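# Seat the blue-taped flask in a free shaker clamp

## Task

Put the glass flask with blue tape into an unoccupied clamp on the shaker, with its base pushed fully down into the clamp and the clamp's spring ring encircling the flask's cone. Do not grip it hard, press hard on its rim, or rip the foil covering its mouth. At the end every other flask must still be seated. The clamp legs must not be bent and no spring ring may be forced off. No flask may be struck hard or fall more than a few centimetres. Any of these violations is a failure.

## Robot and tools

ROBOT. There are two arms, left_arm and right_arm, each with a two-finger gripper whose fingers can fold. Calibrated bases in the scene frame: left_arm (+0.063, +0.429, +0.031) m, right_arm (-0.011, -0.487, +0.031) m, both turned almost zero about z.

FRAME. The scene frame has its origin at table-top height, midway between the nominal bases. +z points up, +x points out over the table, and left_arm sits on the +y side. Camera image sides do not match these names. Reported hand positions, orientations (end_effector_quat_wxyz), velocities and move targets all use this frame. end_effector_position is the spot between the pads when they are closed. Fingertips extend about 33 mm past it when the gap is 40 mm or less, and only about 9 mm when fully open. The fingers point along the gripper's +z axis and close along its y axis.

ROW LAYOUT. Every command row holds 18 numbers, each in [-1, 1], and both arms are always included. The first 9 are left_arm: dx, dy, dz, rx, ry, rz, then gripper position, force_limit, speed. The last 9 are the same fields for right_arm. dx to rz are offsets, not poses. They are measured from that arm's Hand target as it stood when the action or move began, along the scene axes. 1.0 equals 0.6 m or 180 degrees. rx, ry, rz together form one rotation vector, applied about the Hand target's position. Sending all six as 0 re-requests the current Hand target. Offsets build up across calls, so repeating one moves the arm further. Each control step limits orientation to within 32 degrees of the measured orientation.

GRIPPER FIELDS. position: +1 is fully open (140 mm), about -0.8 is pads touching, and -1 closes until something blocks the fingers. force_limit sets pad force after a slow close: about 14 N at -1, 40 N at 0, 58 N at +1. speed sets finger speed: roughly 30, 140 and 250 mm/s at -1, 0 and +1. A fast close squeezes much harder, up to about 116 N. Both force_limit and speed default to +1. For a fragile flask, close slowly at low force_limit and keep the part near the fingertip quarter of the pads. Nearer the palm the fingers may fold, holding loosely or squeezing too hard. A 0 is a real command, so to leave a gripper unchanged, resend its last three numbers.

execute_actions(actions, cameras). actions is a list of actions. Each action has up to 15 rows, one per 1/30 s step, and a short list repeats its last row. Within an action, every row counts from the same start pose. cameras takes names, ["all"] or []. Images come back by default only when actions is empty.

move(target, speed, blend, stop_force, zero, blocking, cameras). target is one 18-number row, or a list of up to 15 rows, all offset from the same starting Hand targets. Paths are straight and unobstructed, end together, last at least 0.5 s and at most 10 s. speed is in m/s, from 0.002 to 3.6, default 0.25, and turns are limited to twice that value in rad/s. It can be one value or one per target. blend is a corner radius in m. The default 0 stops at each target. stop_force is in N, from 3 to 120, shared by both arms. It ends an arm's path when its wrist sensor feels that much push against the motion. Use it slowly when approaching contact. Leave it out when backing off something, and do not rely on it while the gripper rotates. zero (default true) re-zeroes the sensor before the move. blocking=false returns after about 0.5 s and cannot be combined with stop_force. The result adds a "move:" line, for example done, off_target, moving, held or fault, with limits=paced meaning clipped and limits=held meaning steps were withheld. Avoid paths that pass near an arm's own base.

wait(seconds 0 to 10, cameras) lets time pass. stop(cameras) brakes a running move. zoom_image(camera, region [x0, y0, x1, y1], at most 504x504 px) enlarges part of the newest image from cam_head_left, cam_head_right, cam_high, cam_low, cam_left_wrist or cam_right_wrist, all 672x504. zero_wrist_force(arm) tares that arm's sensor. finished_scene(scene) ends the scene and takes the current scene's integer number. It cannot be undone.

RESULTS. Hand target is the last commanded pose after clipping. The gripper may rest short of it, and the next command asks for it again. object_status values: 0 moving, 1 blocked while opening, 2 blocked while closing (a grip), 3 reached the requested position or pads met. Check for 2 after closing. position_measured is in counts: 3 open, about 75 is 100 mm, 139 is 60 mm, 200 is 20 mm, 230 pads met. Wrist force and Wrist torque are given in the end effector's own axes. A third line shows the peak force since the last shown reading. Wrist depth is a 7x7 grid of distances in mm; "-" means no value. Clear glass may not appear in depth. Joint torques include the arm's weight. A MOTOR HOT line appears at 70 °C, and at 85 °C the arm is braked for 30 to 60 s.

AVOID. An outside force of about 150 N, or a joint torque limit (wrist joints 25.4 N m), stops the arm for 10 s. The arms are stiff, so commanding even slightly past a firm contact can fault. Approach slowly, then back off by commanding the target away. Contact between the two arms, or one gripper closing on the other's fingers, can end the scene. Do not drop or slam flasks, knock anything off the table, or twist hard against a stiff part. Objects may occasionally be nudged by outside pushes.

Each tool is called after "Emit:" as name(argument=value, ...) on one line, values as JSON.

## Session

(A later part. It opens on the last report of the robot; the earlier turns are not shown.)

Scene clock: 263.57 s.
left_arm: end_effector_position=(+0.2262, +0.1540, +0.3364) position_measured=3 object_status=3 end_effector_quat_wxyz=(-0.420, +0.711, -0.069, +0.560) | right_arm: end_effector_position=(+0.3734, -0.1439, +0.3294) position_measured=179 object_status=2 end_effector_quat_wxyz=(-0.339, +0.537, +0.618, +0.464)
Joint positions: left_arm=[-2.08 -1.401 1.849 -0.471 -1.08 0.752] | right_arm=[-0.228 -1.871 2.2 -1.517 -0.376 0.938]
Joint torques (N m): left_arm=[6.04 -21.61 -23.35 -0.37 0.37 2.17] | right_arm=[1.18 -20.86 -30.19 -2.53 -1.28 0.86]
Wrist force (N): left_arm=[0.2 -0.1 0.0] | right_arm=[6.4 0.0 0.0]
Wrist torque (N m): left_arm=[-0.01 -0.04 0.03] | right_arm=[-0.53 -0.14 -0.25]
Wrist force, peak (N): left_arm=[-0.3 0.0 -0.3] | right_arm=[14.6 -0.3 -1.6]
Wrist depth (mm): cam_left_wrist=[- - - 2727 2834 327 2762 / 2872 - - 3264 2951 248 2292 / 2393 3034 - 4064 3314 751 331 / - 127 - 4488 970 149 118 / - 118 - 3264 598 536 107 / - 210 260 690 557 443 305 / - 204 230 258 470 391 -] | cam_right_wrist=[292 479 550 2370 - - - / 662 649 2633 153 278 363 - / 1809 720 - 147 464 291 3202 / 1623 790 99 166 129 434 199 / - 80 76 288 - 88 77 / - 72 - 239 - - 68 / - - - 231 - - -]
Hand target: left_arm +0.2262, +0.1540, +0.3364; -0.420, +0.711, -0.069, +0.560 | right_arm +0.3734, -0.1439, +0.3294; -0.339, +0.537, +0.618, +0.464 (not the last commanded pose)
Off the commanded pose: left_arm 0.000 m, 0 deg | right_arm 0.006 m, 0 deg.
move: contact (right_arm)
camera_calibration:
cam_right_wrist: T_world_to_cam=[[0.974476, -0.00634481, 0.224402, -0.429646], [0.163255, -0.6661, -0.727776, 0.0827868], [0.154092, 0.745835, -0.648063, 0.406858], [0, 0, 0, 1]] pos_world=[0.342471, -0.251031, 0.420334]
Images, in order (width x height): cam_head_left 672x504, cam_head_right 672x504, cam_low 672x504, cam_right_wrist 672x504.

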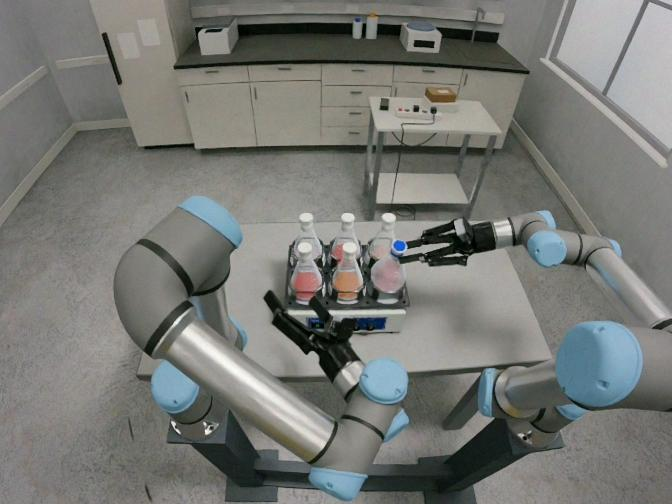

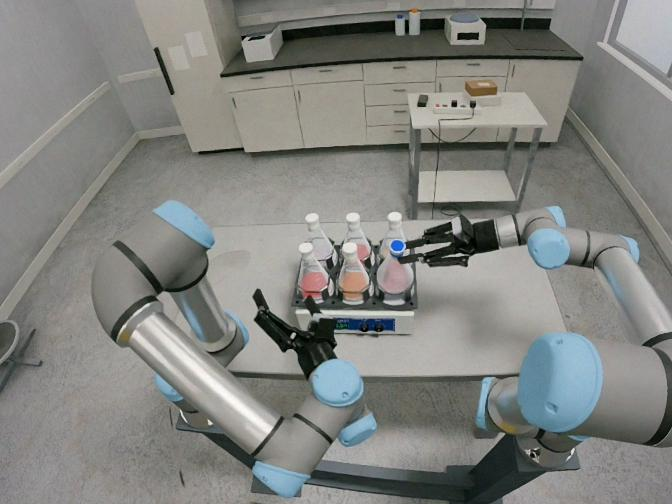

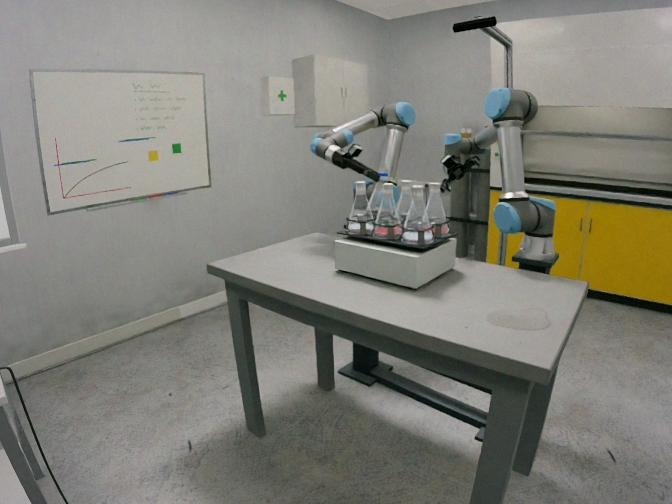

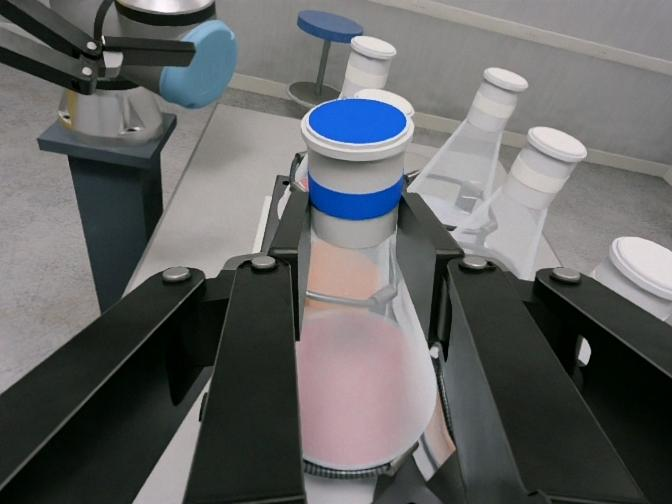

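Emit:
move(target=[0,0,0,0,0,0,1,1,1,0,0,-0.03,0,0,0,-0.98,-0.05,-1], speed=0.012, stop_force=22, cameras=["cam_head_left","cam_head_right","cam_low","cam_right_wrist"])

Emit:
zoom_image(camera="cam_head_right", region=[350, 220, 430, 320])

Emit:
zoom_image(camera="cam_right_wrist", region=[270, 340, 500, 504])

Scene clock: 268.20 s.
left_arm: end_effector_position=(+0.2262, +0.1540, +0.3364) position_measured=3 object_status=3 end_effector_quat_wxyz=(-0.420, +0.711, -0.069, +0.560) | right_arm: end_effector_position=(+0.3735, -0.1438, +0.3272) position_measured=179 object_status=2 end_effector_quat_wxyz=(-0.339, +0.537, +0.618, +0.464)
Joint positions: left_arm=[-2.08 -1.401 1.849 -0.471 -1.08 0.752] | right_arm=[-0.228 -1.868 2.205 -1.524 -0.375 0.938]
Joint torques (N m): left_arm=[5.43 -22.29 -22.78 -0.35 0.59 2.1] | right_arm=[-0.3 -14.54 -24.91 -2.03 -5.68 2.07]
Wrist force (N): left_arm=[0.1 0.0 0.0] | right_arm=[25.0 -1.6 -2.9]
Wrist torque (N m): left_arm=[0.00 -0.03 0.04] | right_arm=[-0.46 0.16 -0.45]
Wrist force, peak (N): left_arm=[0.3 0.0 -0.3] | right_arm=[33.8 -2.7 -4.9]
Wrist depth (mm): cam_left_wrist=[3264 - - 2834 3168 321 2133 / 3077 4683 - 2992 2798 245 392 / - - - 3989 3077 748 329 / - 127 - 3366 2951 149 124 / - 119 - 3314 684 540 106 / - 211 264 740 555 449 305 / - 204 231 257 471 390 -] | cam_right_wrist=[287 484 540 2576 - - - / 666 649 2663 151 3118 371 3485 / 1795 710 712 147 478 292 3291 / 1601 777 101 166 129 777 197 / - 81 76 288 - 89 77 / - 72 - 256 - - 68 / - - - 254 - - -]
Hand target: left_arm +0.2262, +0.1540, +0.3364; -0.420, +0.711, -0.069, +0.560 | right_arm +0.3735, -0.1438, +0.3272; -0.339, +0.537, +0.618, +0.464 (not the last commanded pose)
Off the commanded pose: left_arm 0.000 m, 0 deg | right_arm 0.016 m, 0 deg.
move: contact (right_arm)
camera_calibration:
cam_right_wrist: T_world_to_cam=[[0.974365, -0.00649177, 0.224879, -0.429327], [0.163538, -0.665992, -0.727811, 0.081057], [0.154493, 0.74593, -0.647858, 0.405168], [0, 0, 0, 1]] pos_world=[0.34247, -0.251031, 0.418032]
Images, in order (width x height): cam_head_left 672x504, cam_head_right 672x504, cam_low 672x504, cam_right_wrist 672x504.

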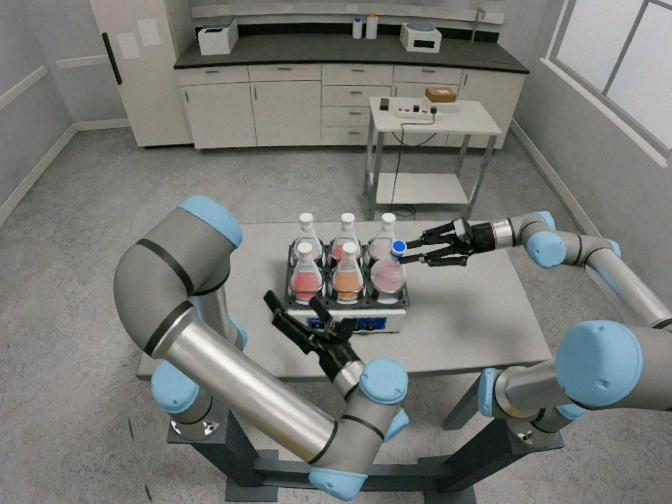

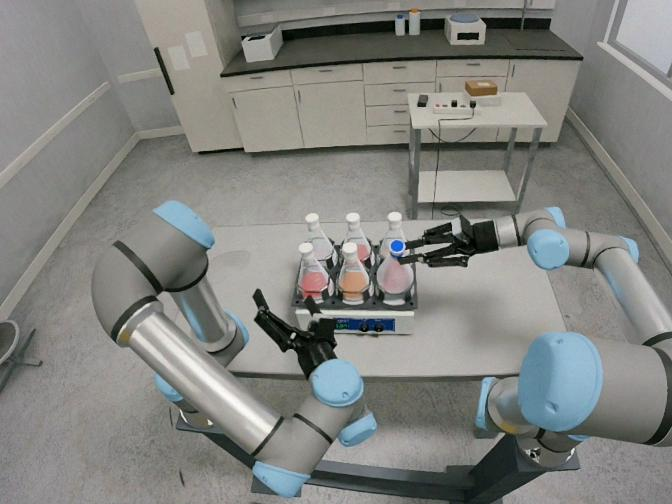

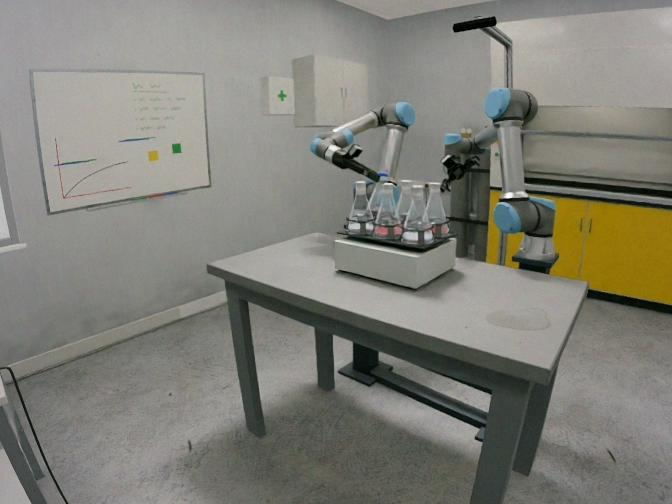

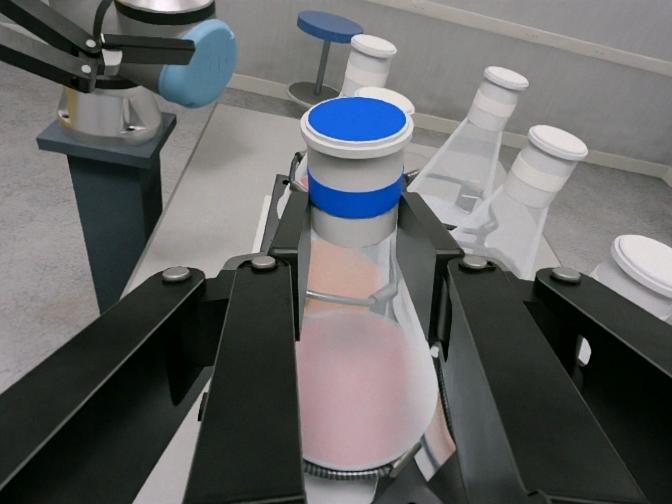

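Scaled by 5.040 from the camera's 672x504 image, which has a finer 960x720 frame.

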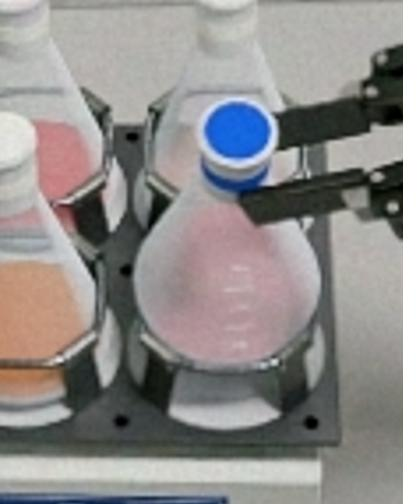

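Scaled by 2.191 from the camera's 672x504 image, which has a finer 960x720 frame.

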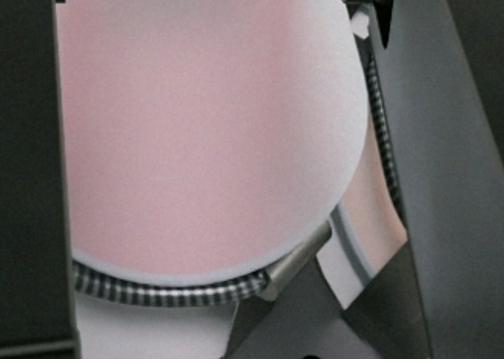

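Emit:
move(target=[0,0,0,0,0,0,1,1,1,0.023,0,-0.008,0,0.033,0,-0.98,-0.05,-1], speed=0.03, cameras=["cam_head_left","cam_head_right","cam_right_wrist"])

Emit:
zoom_image(camera="cam_head_right", region=[350, 220, 430, 320])

Emit:
zoom_image(camera="cam_right_wrist", region=[270, 340, 500, 504])

Scene clock: 277.43 s.
left_arm: end_effector_position=(+0.2262, +0.1540, +0.3364) position_measured=3 object_status=3 end_effector_quat_wxyz=(-0.420, +0.711, -0.069, +0.560) | right_arm: end_effector_position=(+0.3913, -0.1415, +0.3296) position_measured=179 object_status=2 end_effector_quat_wxyz=(-0.373, +0.558, +0.592, +0.446)
Joint positions: left_arm=[-2.08 -1.401 1.849 -0.471 -1.08 0.752] | right_arm=[-0.212 -1.794 2.149 -1.501 -0.363 1.001]
Joint torques (N m): left_arm=[6.41 -20.76 -23.87 -0.38 0.37 2.22] | right_arm=[5.5 -1.46 -3.59 -5.35 -7.47 -1.19]
Wrist force (N): left_arm=[0.0 0.0 0.2] | right_arm=[53.5 -21.2 -28.4]
Wrist torque (N m): left_arm=[0.00 0.01 0.04] | right_arm=[0.34 0.51 0.73]
Wrist force, peak (N): left_arm=[-0.3 0.0 -0.3] | right_arm=[60.4 -22.1 -30.5]
Wrist depth (mm): cam_left_wrist=[- 3651 - 2834 3077 327 2013 / 2911 3264 - 3264 3034 245 2176 / - 3034 - 4308 3474 725 330 / - 127 3264 4142 835 149 118 / - 119 4396 3366 686 539 106 / - 210 264 675 518 446 298 / - 204 230 258 496 387 -] | cam_right_wrist=[562 505 - 2174 2548 2079 3038 / 312 549 575 143 3038 279 - / 1975 723 - 147 162 287 2926 / 1837 785 101 163 128 103 181 / - 80 75 323 - 88 77 / - 72 - 240 - - 68 / - - - 223 - - -]
Hand target: left_arm +0.2262, +0.1540, +0.3364; -0.420, +0.711, -0.069, +0.560 | right_arm +0.3873, -0.1438, +0.3224; -0.370, +0.561, +0.599, +0.435
Off the commanded pose: left_arm 0.000 m, 0 deg | right_arm 0.009 m, 2 deg.
move: off_target (right_arm)
camera_calibration:
cam_right_wrist: T_world_to_cam=[[0.991645, -0.0206858, 0.127329, -0.423801], [0.0835887, -0.648755, -0.756392, 0.124561], [0.0982516, 0.760716, -0.641606, 0.424308], [0, 0, 0, 1]] pos_world=[0.368159, -0.250735, 0.420418]
Images, in order (width x height): cam_head_left 672x504, cam_head_right 672x504, cam_right_wrist 672x504.

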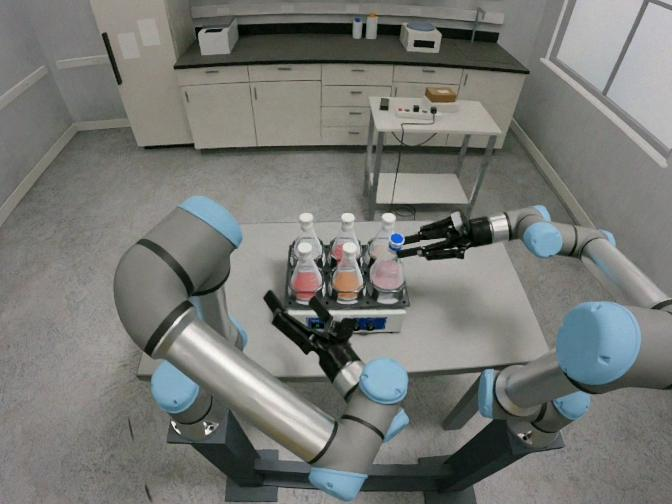

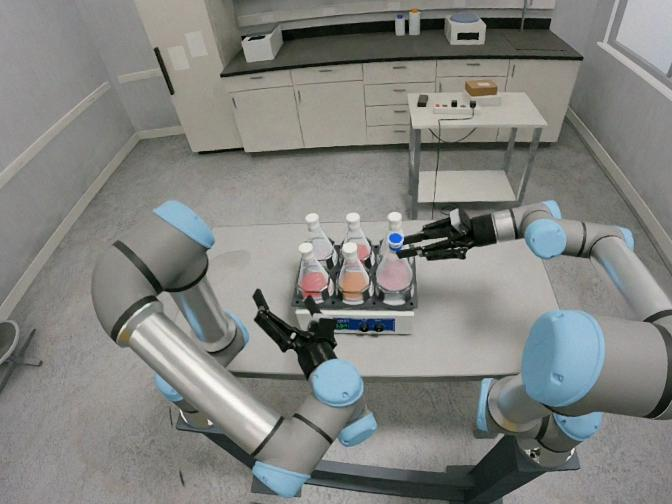

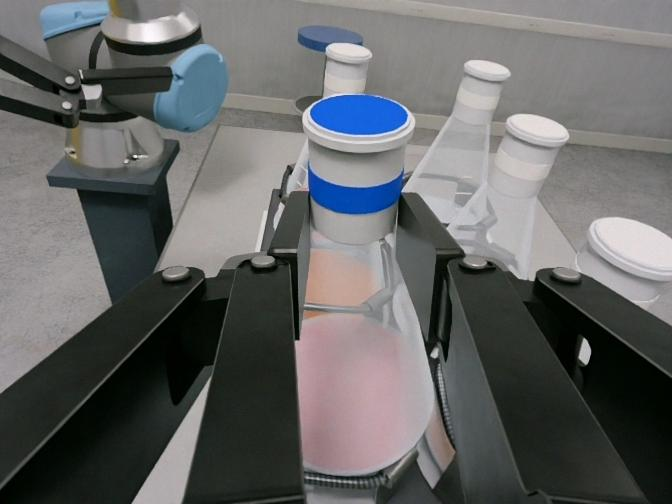

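Scaled by 5.040 from the camera's 672x504 image, which has a finer 960x720 frame.

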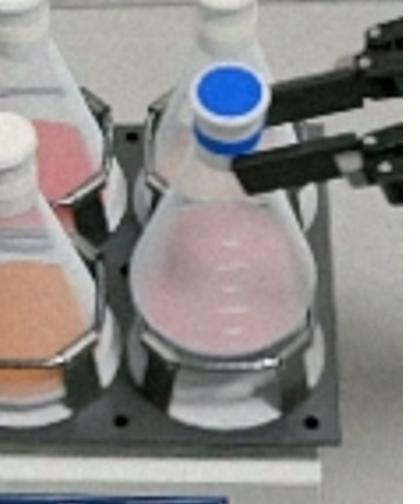

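Scaled by 2.191 from the camera's 672x504 image, which has a finer 960x720 frame.

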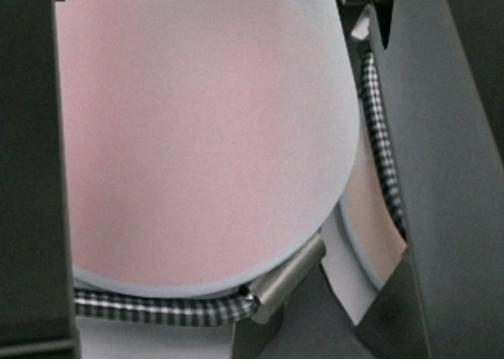

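Emit:
move(target=[[0,0,0,0,0,0,1,1,1,0,0,0.03,0,0,0,-0.98,-0.05,-1],[0,0,0,0,0,0,1,1,1,0.0178,0,0.045,0,0.0337,0,-0.98,-0.05,-1]], speed=0.06, cameras=["cam_high","cam_head_left","cam_head_right","cam_low","cam_right_wrist"])

Emit:
zoom_image(camera="cam_head_right", region=[350, 220, 430, 320])

Emit:
zoom_image(camera="cam_head_left", region=[350, 220, 430, 320])

Emit:
zoom_image(camera="cam_low", region=[330, 150, 430, 250])

Emit:
zoom_image(camera="cam_right_wrist", region=[270, 80, 500, 504])

Scene clock: 295.37 s.
left_arm: end_effector_position=(+0.2262, +0.1540, +0.3364) position_measured=3 object_status=3 end_effector_quat_wxyz=(-0.420, +0.711, -0.069, +0.560) | right_arm: end_effector_position=(+0.3980, -0.1438, +0.3494) position_measured=179 object_status=2 end_effector_quat_wxyz=(-0.401, +0.583, +0.579, +0.405)
Joint positions: left_arm=[-2.08 -1.401 1.849 -0.471 -1.08 0.752] | right_arm=[-0.2 -1.755 2.032 -1.367 -0.405 1.055]
Joint torques (N m): left_arm=[6.31 -22.27 -22.88 -0.34 0.6 2.1] | right_arm=[2.23 -28.76 -18.21 -3.64 2.86 -1.28]
Wrist force (N): left_arm=[-0.1 0.1 0.1] | right_arm=[-2.5 -2.5 1.8]
Wrist torque (N m): left_arm=[0.02 0.02 0.04] | right_arm=[-0.29 -0.31 -0.02]
Wrist force, peak (N): left_arm=[-0.4 0.0 -0.3] | right_arm=[53.8 -21.4 -28.5]
Wrist depth (mm): cam_left_wrist=[- 3314 - 2992 2992 325 2091 / 2564 3215 - 3034 2834 247 2154 / - - - - 3168 716 321 / - 127 4896 4308 3215 149 124 / - 210 3419 3419 634 502 106 / - 210 268 2534 523 445 303 / - 204 231 258 469 391 -] | cam_right_wrist=[- 521 - 2521 2756 - - / 331 546 603 150 3000 373 2890 / 2279 718 2025 147 486 284 2469 / 1942 829 100 163 129 385 183 / - 81 76 277 - 88 77 / - 72 - 244 - - 68 / - - - 231 - - -]
Hand target: left_arm +0.2262, +0.1540, +0.3364; -0.420, +0.711, -0.069, +0.560 | right_arm +0.3980, -0.1438, +0.3494; -0.401, +0.583, +0.579, +0.405
Off the commanded pose: left_arm 0.000 m, 0 deg | right_arm 0.000 m, 0 deg.
move: done
camera_calibration:
cam_right_wrist: T_world_to_cam=[[0.999836, -0.00635513, 0.0169484, -0.395582], [0.00840844, -0.666107, -0.745809, 0.161181], [0.0160291, 0.74583, -0.665944, 0.477161], [0, 0, 0, 1]] pos_world=[0.386514, -0.251031, 0.444677]
Images, in order (width x height): cam_head_left 672x504, cam_head_right 672x504, cam_high 672x504, cam_low 672x504, cam_right_wrist 672x504.

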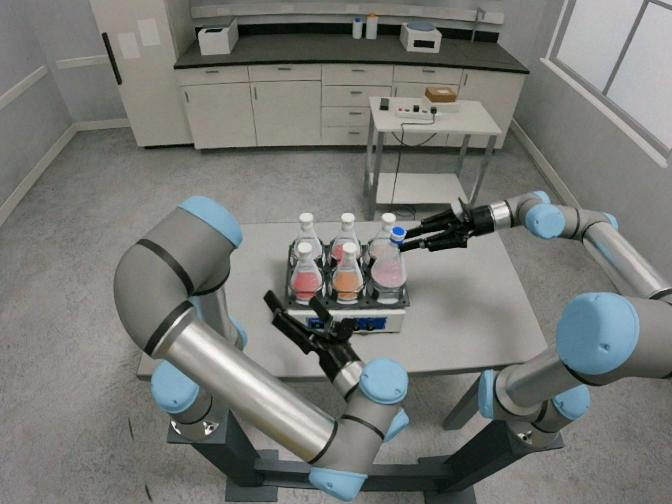

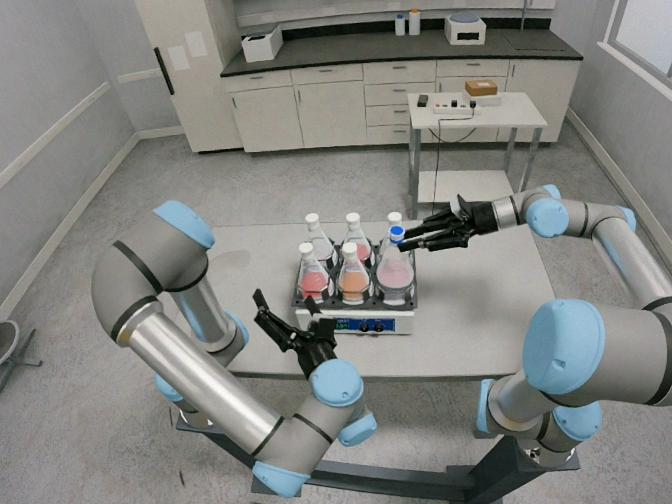

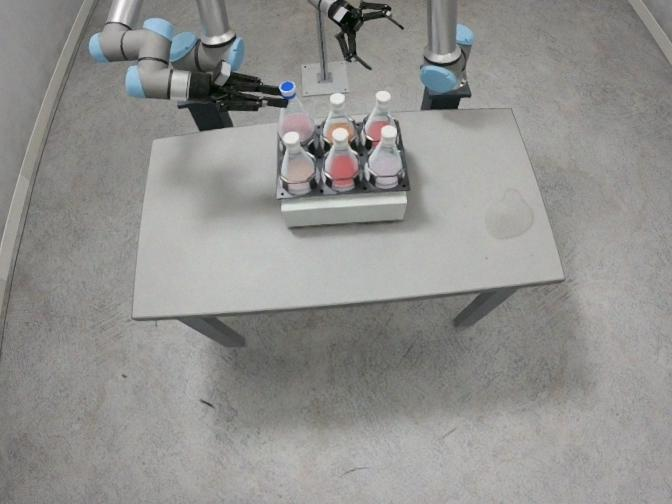

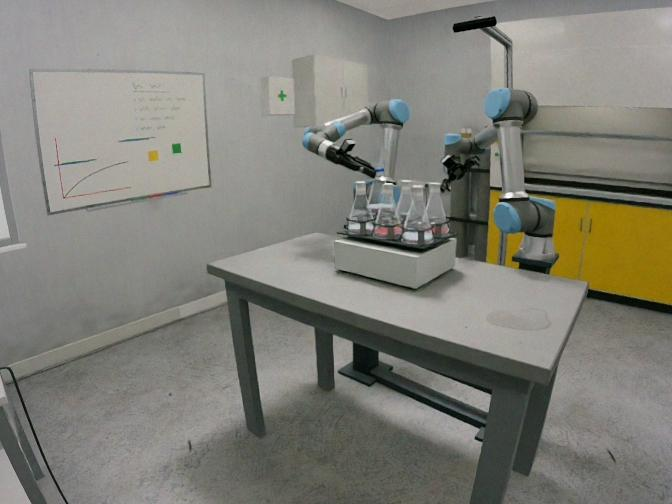

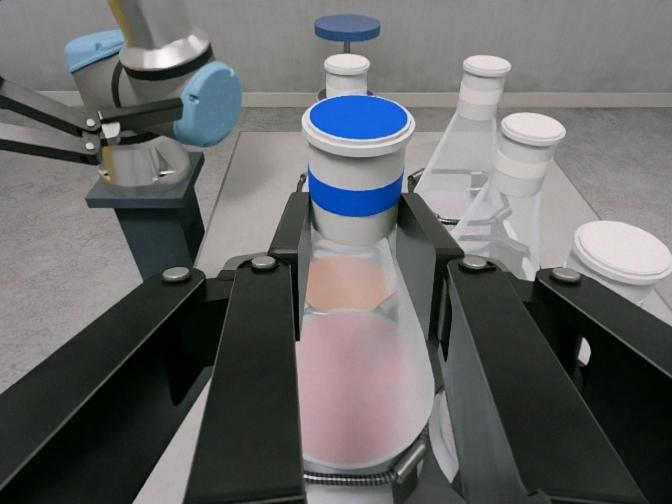

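Scaled by 5.040 from the camera's 672x504 image, which has a finer 960x720 frame.

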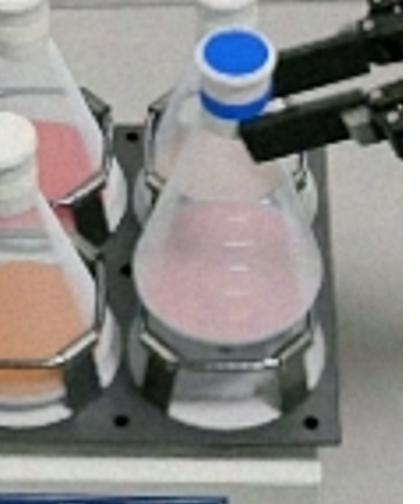

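Scaled by 5.040 from the camera's 672x504 image, which has a finer 960x720 frame.

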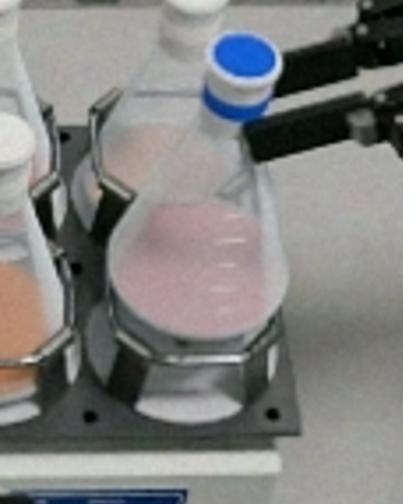

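Scaled by 5.040 from the camera's 672x504 image, which has a finer 960x720 frame.

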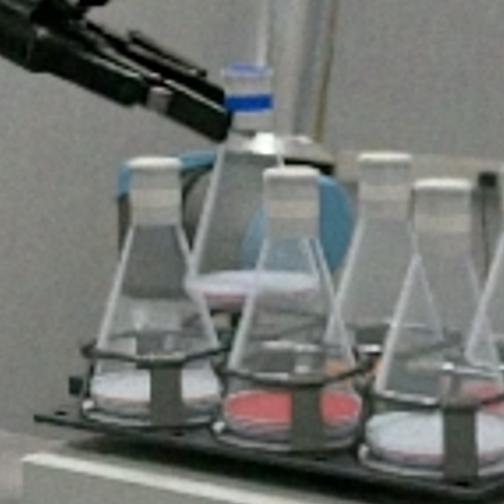

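Scaled by 1.189 from the camera's 672x504 image, which has a finer 960x720 frame.

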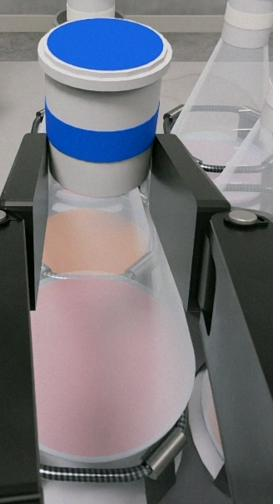

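Emit:
move(target=[0,0,0,0,0,0,1,1,1,0,-0.001,-0.09,0,0,0,-0.98,-0.05,-1], speed=0.012, stop_force=55, cameras=["cam_head_left","cam_head_right","cam_right_wrist"])

Emit:
zoom_image(camera="cam_head_right", region=[350, 220, 430, 320])

Emit:
zoom_image(camera="cam_right_wrist", region=[270, 340, 500, 504])

Scene clock: 303.40 s.
left_arm: end_effector_position=(+0.2262, +0.1540, +0.3364) position_measured=3 object_status=3 end_effector_quat_wxyz=(-0.420, +0.711, -0.069, +0.560) | right_arm: end_effector_position=(+0.3995, -0.1432, +0.3293) position_measured=179 object_status=2 end_effector_quat_wxyz=(-0.402, +0.582, +0.576, +0.409)
Joint positions: left_arm=[-2.08 -1.401 1.849 -0.471 -1.08 0.752] | right_arm=[-0.2 -1.737 2.078 -1.43 -0.395 1.053]
Joint torques (N m): left_arm=[5.95 -23.26 -22.81 -0.31 0.38 2.23] | right_arm=[-9.61 -14.8 -20.06 -3.38 -7.62 0.4]
Wrist force (N): left_arm=[0.2 -0.1 -0.1] | right_arm=[39.5 -8.9 -12.8]
Wrist torque (N m): left_arm=[-0.03 -0.05 0.04] | right_arm=[0.24 0.28 0.89]
Wrist force, peak (N): left_arm=[0.2 -0.2 0.3] | right_arm=[47.9 -12.5 -21.6]
Wrist depth (mm): cam_left_wrist=[- 3651 - 2834 2872 325 2112 / 3077 3989 4583 3215 3034 246 2267 / 2448 3651 4683 - 3215 420 328 / - 127 - 4064 913 149 118 / - 228 - 3714 682 535 106 / - 209 263 702 571 434 305 / - 203 230 260 471 400 -] | cam_right_wrist=[581 514 2693 2548 - 2693 - / 317 560 592 141 369 266 2926 / 2443 705 - 147 402 482 2495 / 1975 817 99 164 129 376 169 / - 80 76 277 - 89 77 / - 72 - 258 - - 68 / - - - 260 - - -]
Hand target: left_arm +0.2262, +0.1540, +0.3364; -0.420, +0.711, -0.069, +0.560 | right_arm +0.3993, -0.1433, +0.3289; -0.402, +0.582, +0.576, +0.409 (not the last commanded pose)
Off the commanded pose: left_arm 0.000 m, 0 deg | right_arm 0.034 m, 1 deg.
move: contact (right_arm)
camera_calibration:
cam_right_wrist: T_world_to_cam=[[0.999755, -0.0112654, 0.0190341, -0.398203], [0.00687859, -0.659536, -0.751641, 0.150145], [0.0210212, 0.751588, -0.659297, 0.459924], [0, 0, 0, 1]] pos_world=[0.387405, -0.251134, 0.423662]
Images, in order (width x height): cam_head_left 672x504, cam_head_right 672x504, cam_right_wrist 672x504.

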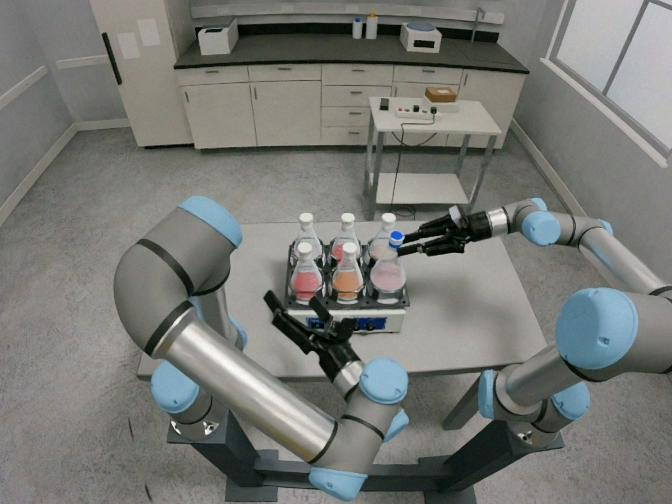

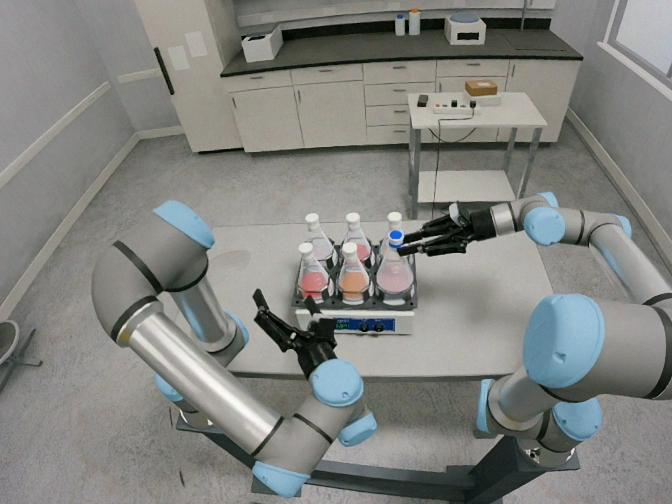

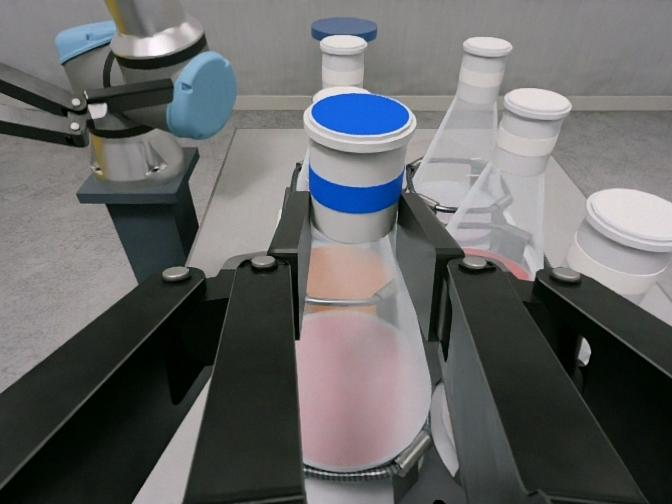

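Scaled by 5.040 from the camera's 672x504 image, which has a finer 960x720 frame.

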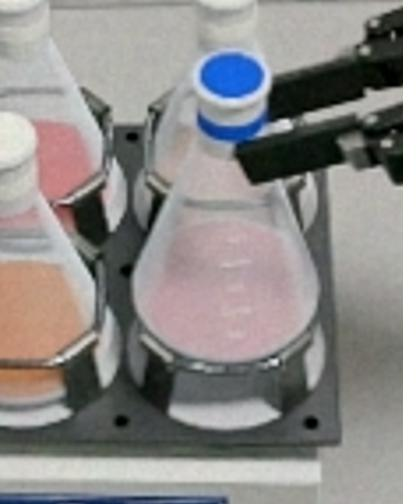

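Scaled by 2.191 from the camera's 672x504 image, which has a finer 960x720 frame.

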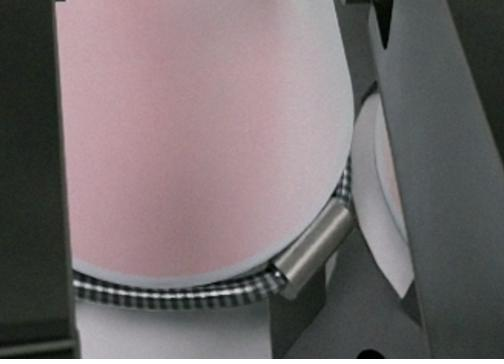

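Emit:
move(target=[[0,0,0,0,0,0,1,1,1,0.007,0,-0.0025,0,0.0139,0,-0.98,-0.05,-1],[0,0,0,0,0,0,1,1,1,-0.011,0,-0.004,0,-0.0139,0,-0.98,-0.05,-1],[0,0,0,0,0,0,1,1,1,-0.002,-0.001,-0.005,0,0,0,-0.98,-0.05,-1]], speed=0.03, blend=[0.003,0.003,0], cameras=["cam_head_left","cam_head_right","cam_right_wrist"])

Emit:
zoom_image(camera="cam_head_right", region=[350, 220, 430, 320])

Emit:
zoom_image(camera="cam_right_wrist", region=[270, 340, 500, 504])

Scene clock: 311.57 s.
left_arm: end_effector_position=(+0.2262, +0.1540, +0.3364) position_measured=3 object_status=3 end_effector_quat_wxyz=(-0.420, +0.711, -0.069, +0.560) | right_arm: end_effector_position=(+0.3993, -0.1432, +0.3278) position_measured=179 object_status=2 end_effector_quat_wxyz=(-0.403, +0.582, +0.574, +0.411)
Joint positions: left_arm=[-2.08 -1.401 1.849 -0.471 -1.08 0.752] | right_arm=[-0.203 -1.737 2.085 -1.432 -0.39 1.048]
Joint torques (N m): left_arm=[4.81 -22.65 -22.53 -0.2 0.37 2.03] | right_arm=[5.13 -7.36 -4.19 -4.84 -7.6 -1.58]
Wrist force (N): left_arm=[0.0 0.0 -0.1] | right_arm=[45.5 -18.7 -23.3]
Wrist torque (N m): left_arm=[0.00 0.00 0.03] | right_arm=[0.67 0.40 0.58]
Wrist force, peak (N): left_arm=[-0.4 0.1 -0.1] | right_arm=[53.0 -22.6 -26.2]
Wrist depth (mm): cam_left_wrist=[- - - 2834 2834 324 1976 / - - - 3168 3034 249 386 / - 2798 - 4396 3168 716 319 / - 135 2659 3989 869 149 118 / - 217 3366 2951 686 522 107 / - 209 265 639 573 447 305 / - 205 231 259 483 381 -] | cam_right_wrist=[582 509 2756 2079 - - - / 317 552 592 148 2855 267 3000 / 2323 699 2394 148 396 283 2495 / 1896 785 99 163 128 372 169 / - 80 75 284 - 88 77 / - 72 - 256 - - 69 / - - - 255 - - -]
Hand target: left_arm +0.2262, +0.1540, +0.3364; -0.420, +0.711, -0.069, +0.560 | right_arm +0.3981, -0.1439, +0.3259; -0.402, +0.582, +0.576, +0.409
Off the commanded pose: left_arm 0.000 m, 0 deg | right_arm 0.002 m, 0 deg.
move: done
camera_calibration:
cam_right_wrist: T_world_to_cam=[[0.999709, -0.0141748, 0.0195392, -0.398491], [0.00546321, -0.655575, -0.75511, 0.151241], [0.0235129, 0.754997, -0.655306, 0.457136], [0, 0, 0, 1]] pos_world=[0.3868, -0.251635, 0.421554]
Images, in order (width x height): cam_head_left 672x504, cam_head_right 672x504, cam_right_wrist 672x504.

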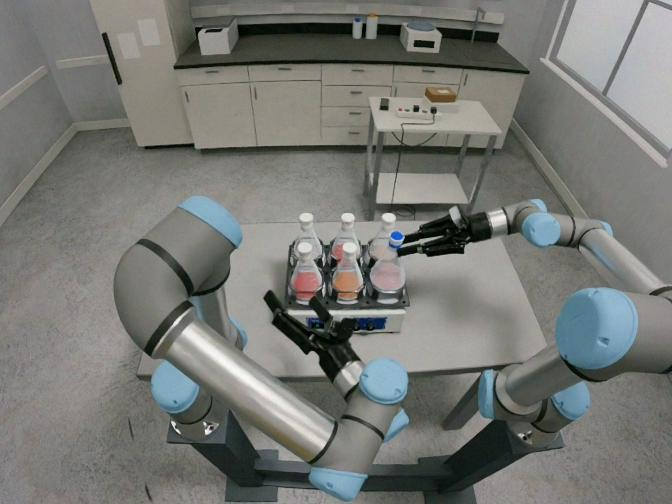

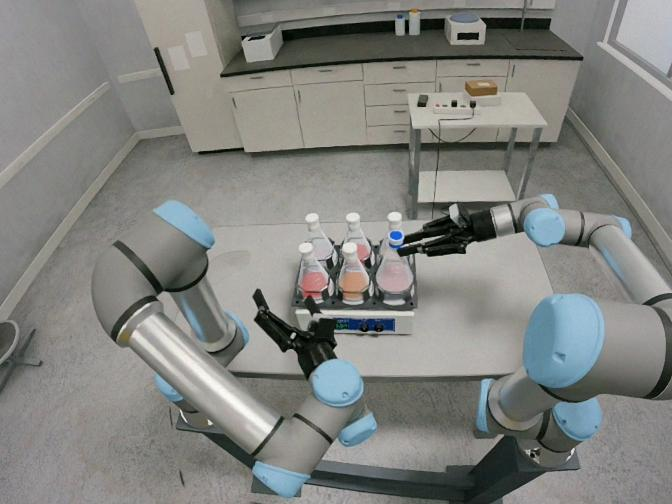

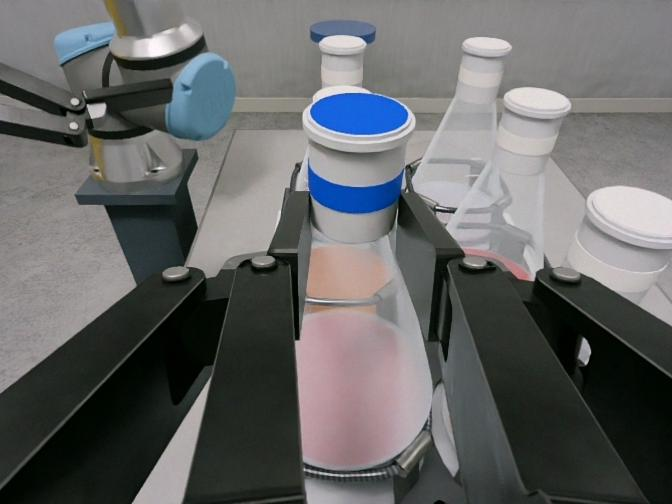

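Scaled by 5.040 from the camera's 672x504 image, which has a finer 960x720 frame.

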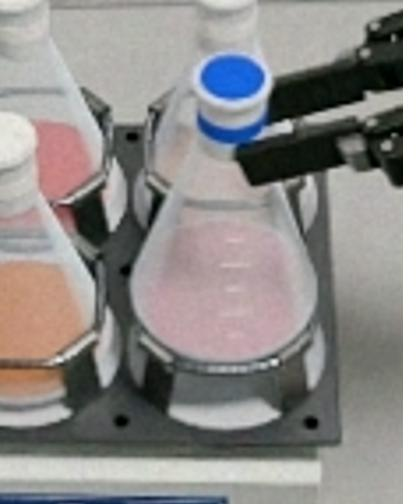

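Scaled by 2.191 from the camera's 672x504 image, which has a finer 960x720 frame.

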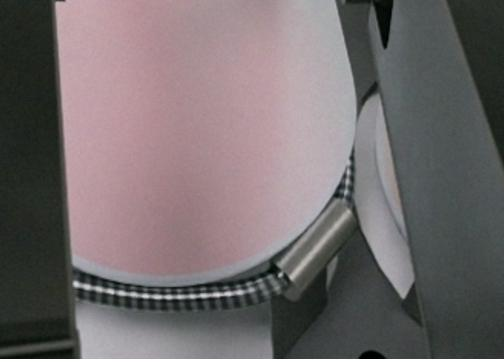

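Emit:
move(target=[[0,0,0,0,0,0,1,1,1,0,0,0.018,0,0,0,-0.98,-0.05,-1],[0,0,0,0,0,0,1,1,1,-0.005,-0.0045,0.018,0,0,0,-0.98,-0.05,-1]], speed=0.05)

Emit:
move(target=[0,0,0,0,0,0,1,1,1,0,0,-0.09,0,0,0,-0.98,-0.05,-1], speed=0.012, stop_force=55, cameras=["cam_head_left","cam_head_right","cam_right_wrist"])

Emit:
zoom_image(camera="cam_head_right", region=[350, 220, 430, 320])

Emit:
zoom_image(camera="cam_head_left", region=[350, 220, 430, 320])

Emit:
zoom_image(camera="cam_right_wrist", region=[270, 340, 500, 504])

Scene clock: 317.57 s.
left_arm: end_effector_position=(+0.2262, +0.1540, +0.3364) position_measured=3 object_status=3 end_effector_quat_wxyz=(-0.420, +0.711, -0.069, +0.560) | right_arm: end_effector_position=(+0.3951, -0.1467, +0.3367) position_measured=179 object_status=2 end_effector_quat_wxyz=(-0.402, +0.582, +0.576, +0.409)
Joint positions: left_arm=[-2.08 -1.401 1.849 -0.471 -1.08 0.752] | right_arm=[-0.211 -1.755 2.066 -1.378 -0.402 1.029]
Joint torques (N m): left_arm=[6.42 -21.62 -23.7 -0.22 0.41 2.17] | right_arm=[11.13 -5.17 -34.99 -3.49 3.74 1.8]
Wrist force (N): left_arm=[-0.1 0.1 0.0] | right_arm=[-2.3 -2.5 1.8]
Wrist torque (N m): left_arm=[0.02 0.02 0.04] | right_arm=[-0.24 -0.24 0.01]
Wrist force, peak (N): left_arm=[0.3 0.2 0.0] | right_arm=[46.8 -19.1 -24.5]
Wrist depth (mm): cam_left_wrist=[- 3474 - 2951 2727 324 2112 / - 2872 3779 2872 2762 248 2221 / - 2762 - - 3122 748 320 / - 127 4064 3215 858 149 124 / - 118 3419 3366 706 522 106 / - 210 265 673 502 451 306 / - 203 230 257 471 382 -] | cam_right_wrist=[- 525 3160 2495 - - - / 321 540 584 142 371 267 2821 / 2418 712 3078 147 416 477 2443 / 1927 823 99 163 128 382 179 / - 81 76 284 - 89 77 / - 72 - 240 - - 68 / - - - 230 - - -]
Hand target: left_arm +0.2262, +0.1540, +0.3364; -0.420, +0.711, -0.069, +0.560 | right_arm +0.3951, -0.1466, +0.3367; -0.402, +0.582, +0.576, +0.409
Off the commanded pose: left_arm 0.000 m, 0 deg | right_arm 0.000 m, 0 deg.
move: done

Scene clock: 319.87 s.
left_arm: end_effector_position=(+0.2262, +0.1540, +0.3364) position_measured=3 object_status=3 end_effector_quat_wxyz=(-0.420, +0.711, -0.069, +0.560) | right_arm: end_effector_position=(+0.3990, -0.1445, +0.3269) position_measured=179 object_status=2 end_effector_quat_wxyz=(-0.405, +0.580, +0.570, +0.418)
Joint positions: left_arm=[-2.08 -1.401 1.849 -0.471 -1.08 0.752] | right_arm=[-0.211 -1.741 2.097 -1.424 -0.377 1.029]
Joint torques (N m): left_arm=[5.08 -22.72 -23.27 -0.32 0.19 2.27] | right_arm=[7.03 -14.77 -18.79 -2.84 -7.63 -1.21]
Wrist force (N): left_arm=[0.1 0.1 0.1] | right_arm=[40.1 -8.1 -14.4]
Wrist torque (N m): left_arm=[0.02 -0.03 0.03] | right_arm=[0.10 0.40 0.80]
Wrist force, peak (N): left_arm=[-0.4 -0.3 -0.3] | right_arm=[48.9 -13.0 -20.3]
Wrist depth (mm): cam_left_wrist=[- 4396 - 2911 2834 317 2154 / 2992 - - 3314 2834 250 2198 / 2951 - - - 3314 720 321 / - 128 3474 3847 825 149 124 / - 127 4224 3264 597 531 106 / - 210 264 628 - 438 304 / - 204 231 259 459 398 -] | cam_right_wrist=[2548 512 - 2443 1959 - - / 316 535 581 145 371 272 2855 / 2418 710 849 151 460 409 2370 / 1927 806 99 367 128 344 171 / - 80 76 287 - 88 77 / - 72 - 246 - - 68 / - - - 256 - - -]
Hand target: left_arm +0.2262, +0.1540, +0.3364; -0.420, +0.711, -0.069, +0.560 | right_arm +0.3988, -0.1446, +0.3265; -0.405, +0.581, +0.570, +0.418 (not the last commanded pose)
Off the commanded pose: left_arm 0.000 m, 0 deg | right_arm 0.044 m, 1 deg.
move: contact (right_arm)
camera_calibration:
cam_right_wrist: T_world_to_cam=[[0.99948, -0.0226602, 0.0229197, -0.400448], [0.00291511, -0.644649, -0.764473, 0.155383], [0.0320983, 0.764143, -0.644248, 0.451789], [0, 0, 0, 1]] pos_world=[0.385285, -0.254138, 0.419029]
Images, in order (width x height): cam_head_left 672x504, cam_head_right 672x504, cam_right_wrist 672x504.

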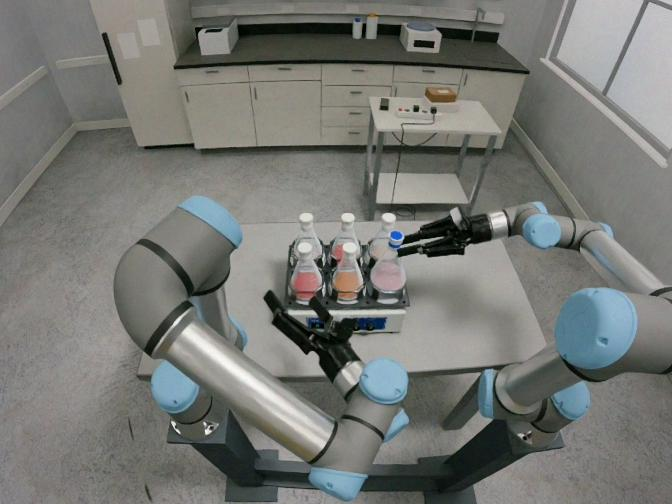

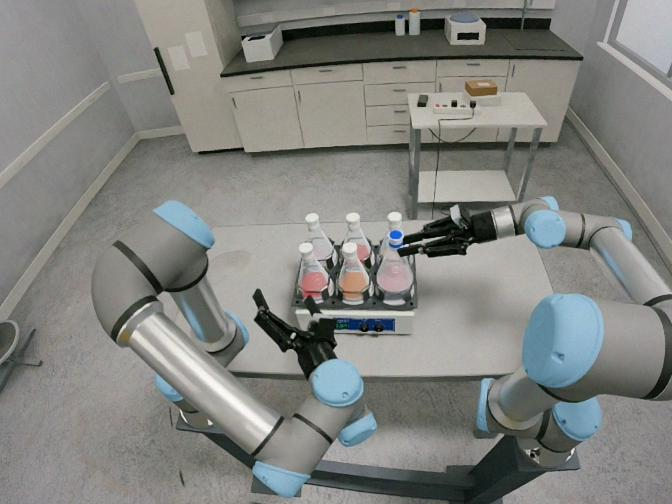

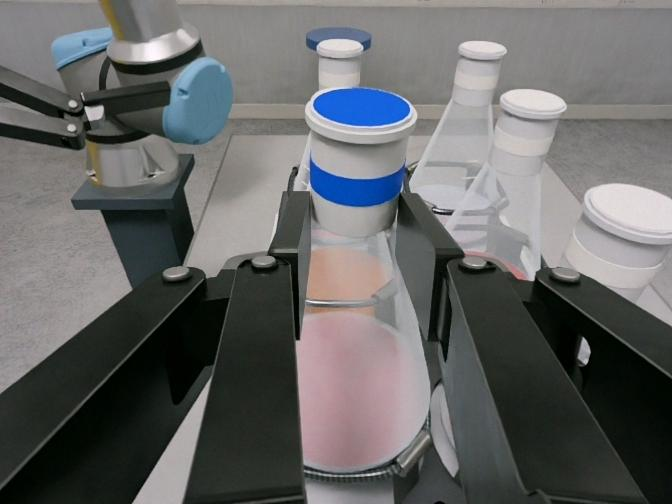

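Scaled by 5.040 from the camera's 672x504 image, which has a finer 960x720 frame.

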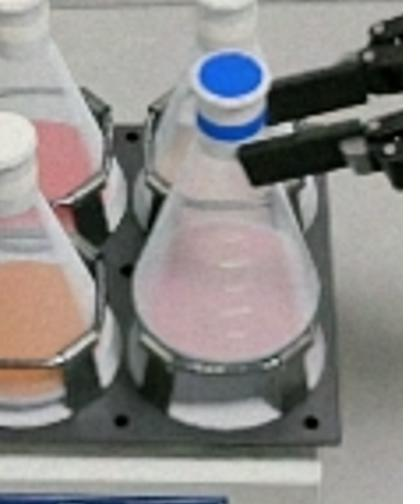

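Scaled by 5.040 from the camera's 672x504 image, which has a finer 960x720 frame.

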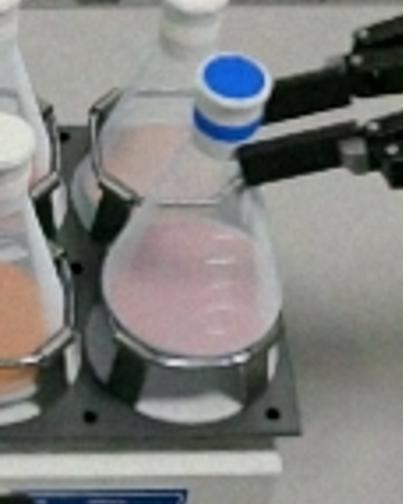

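Scaled by 2.191 from the camera's 672x504 image, which has a finer 960x720 frame.

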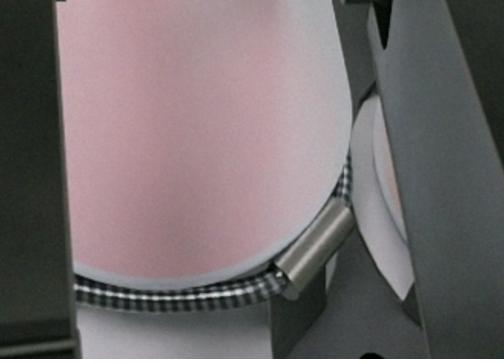

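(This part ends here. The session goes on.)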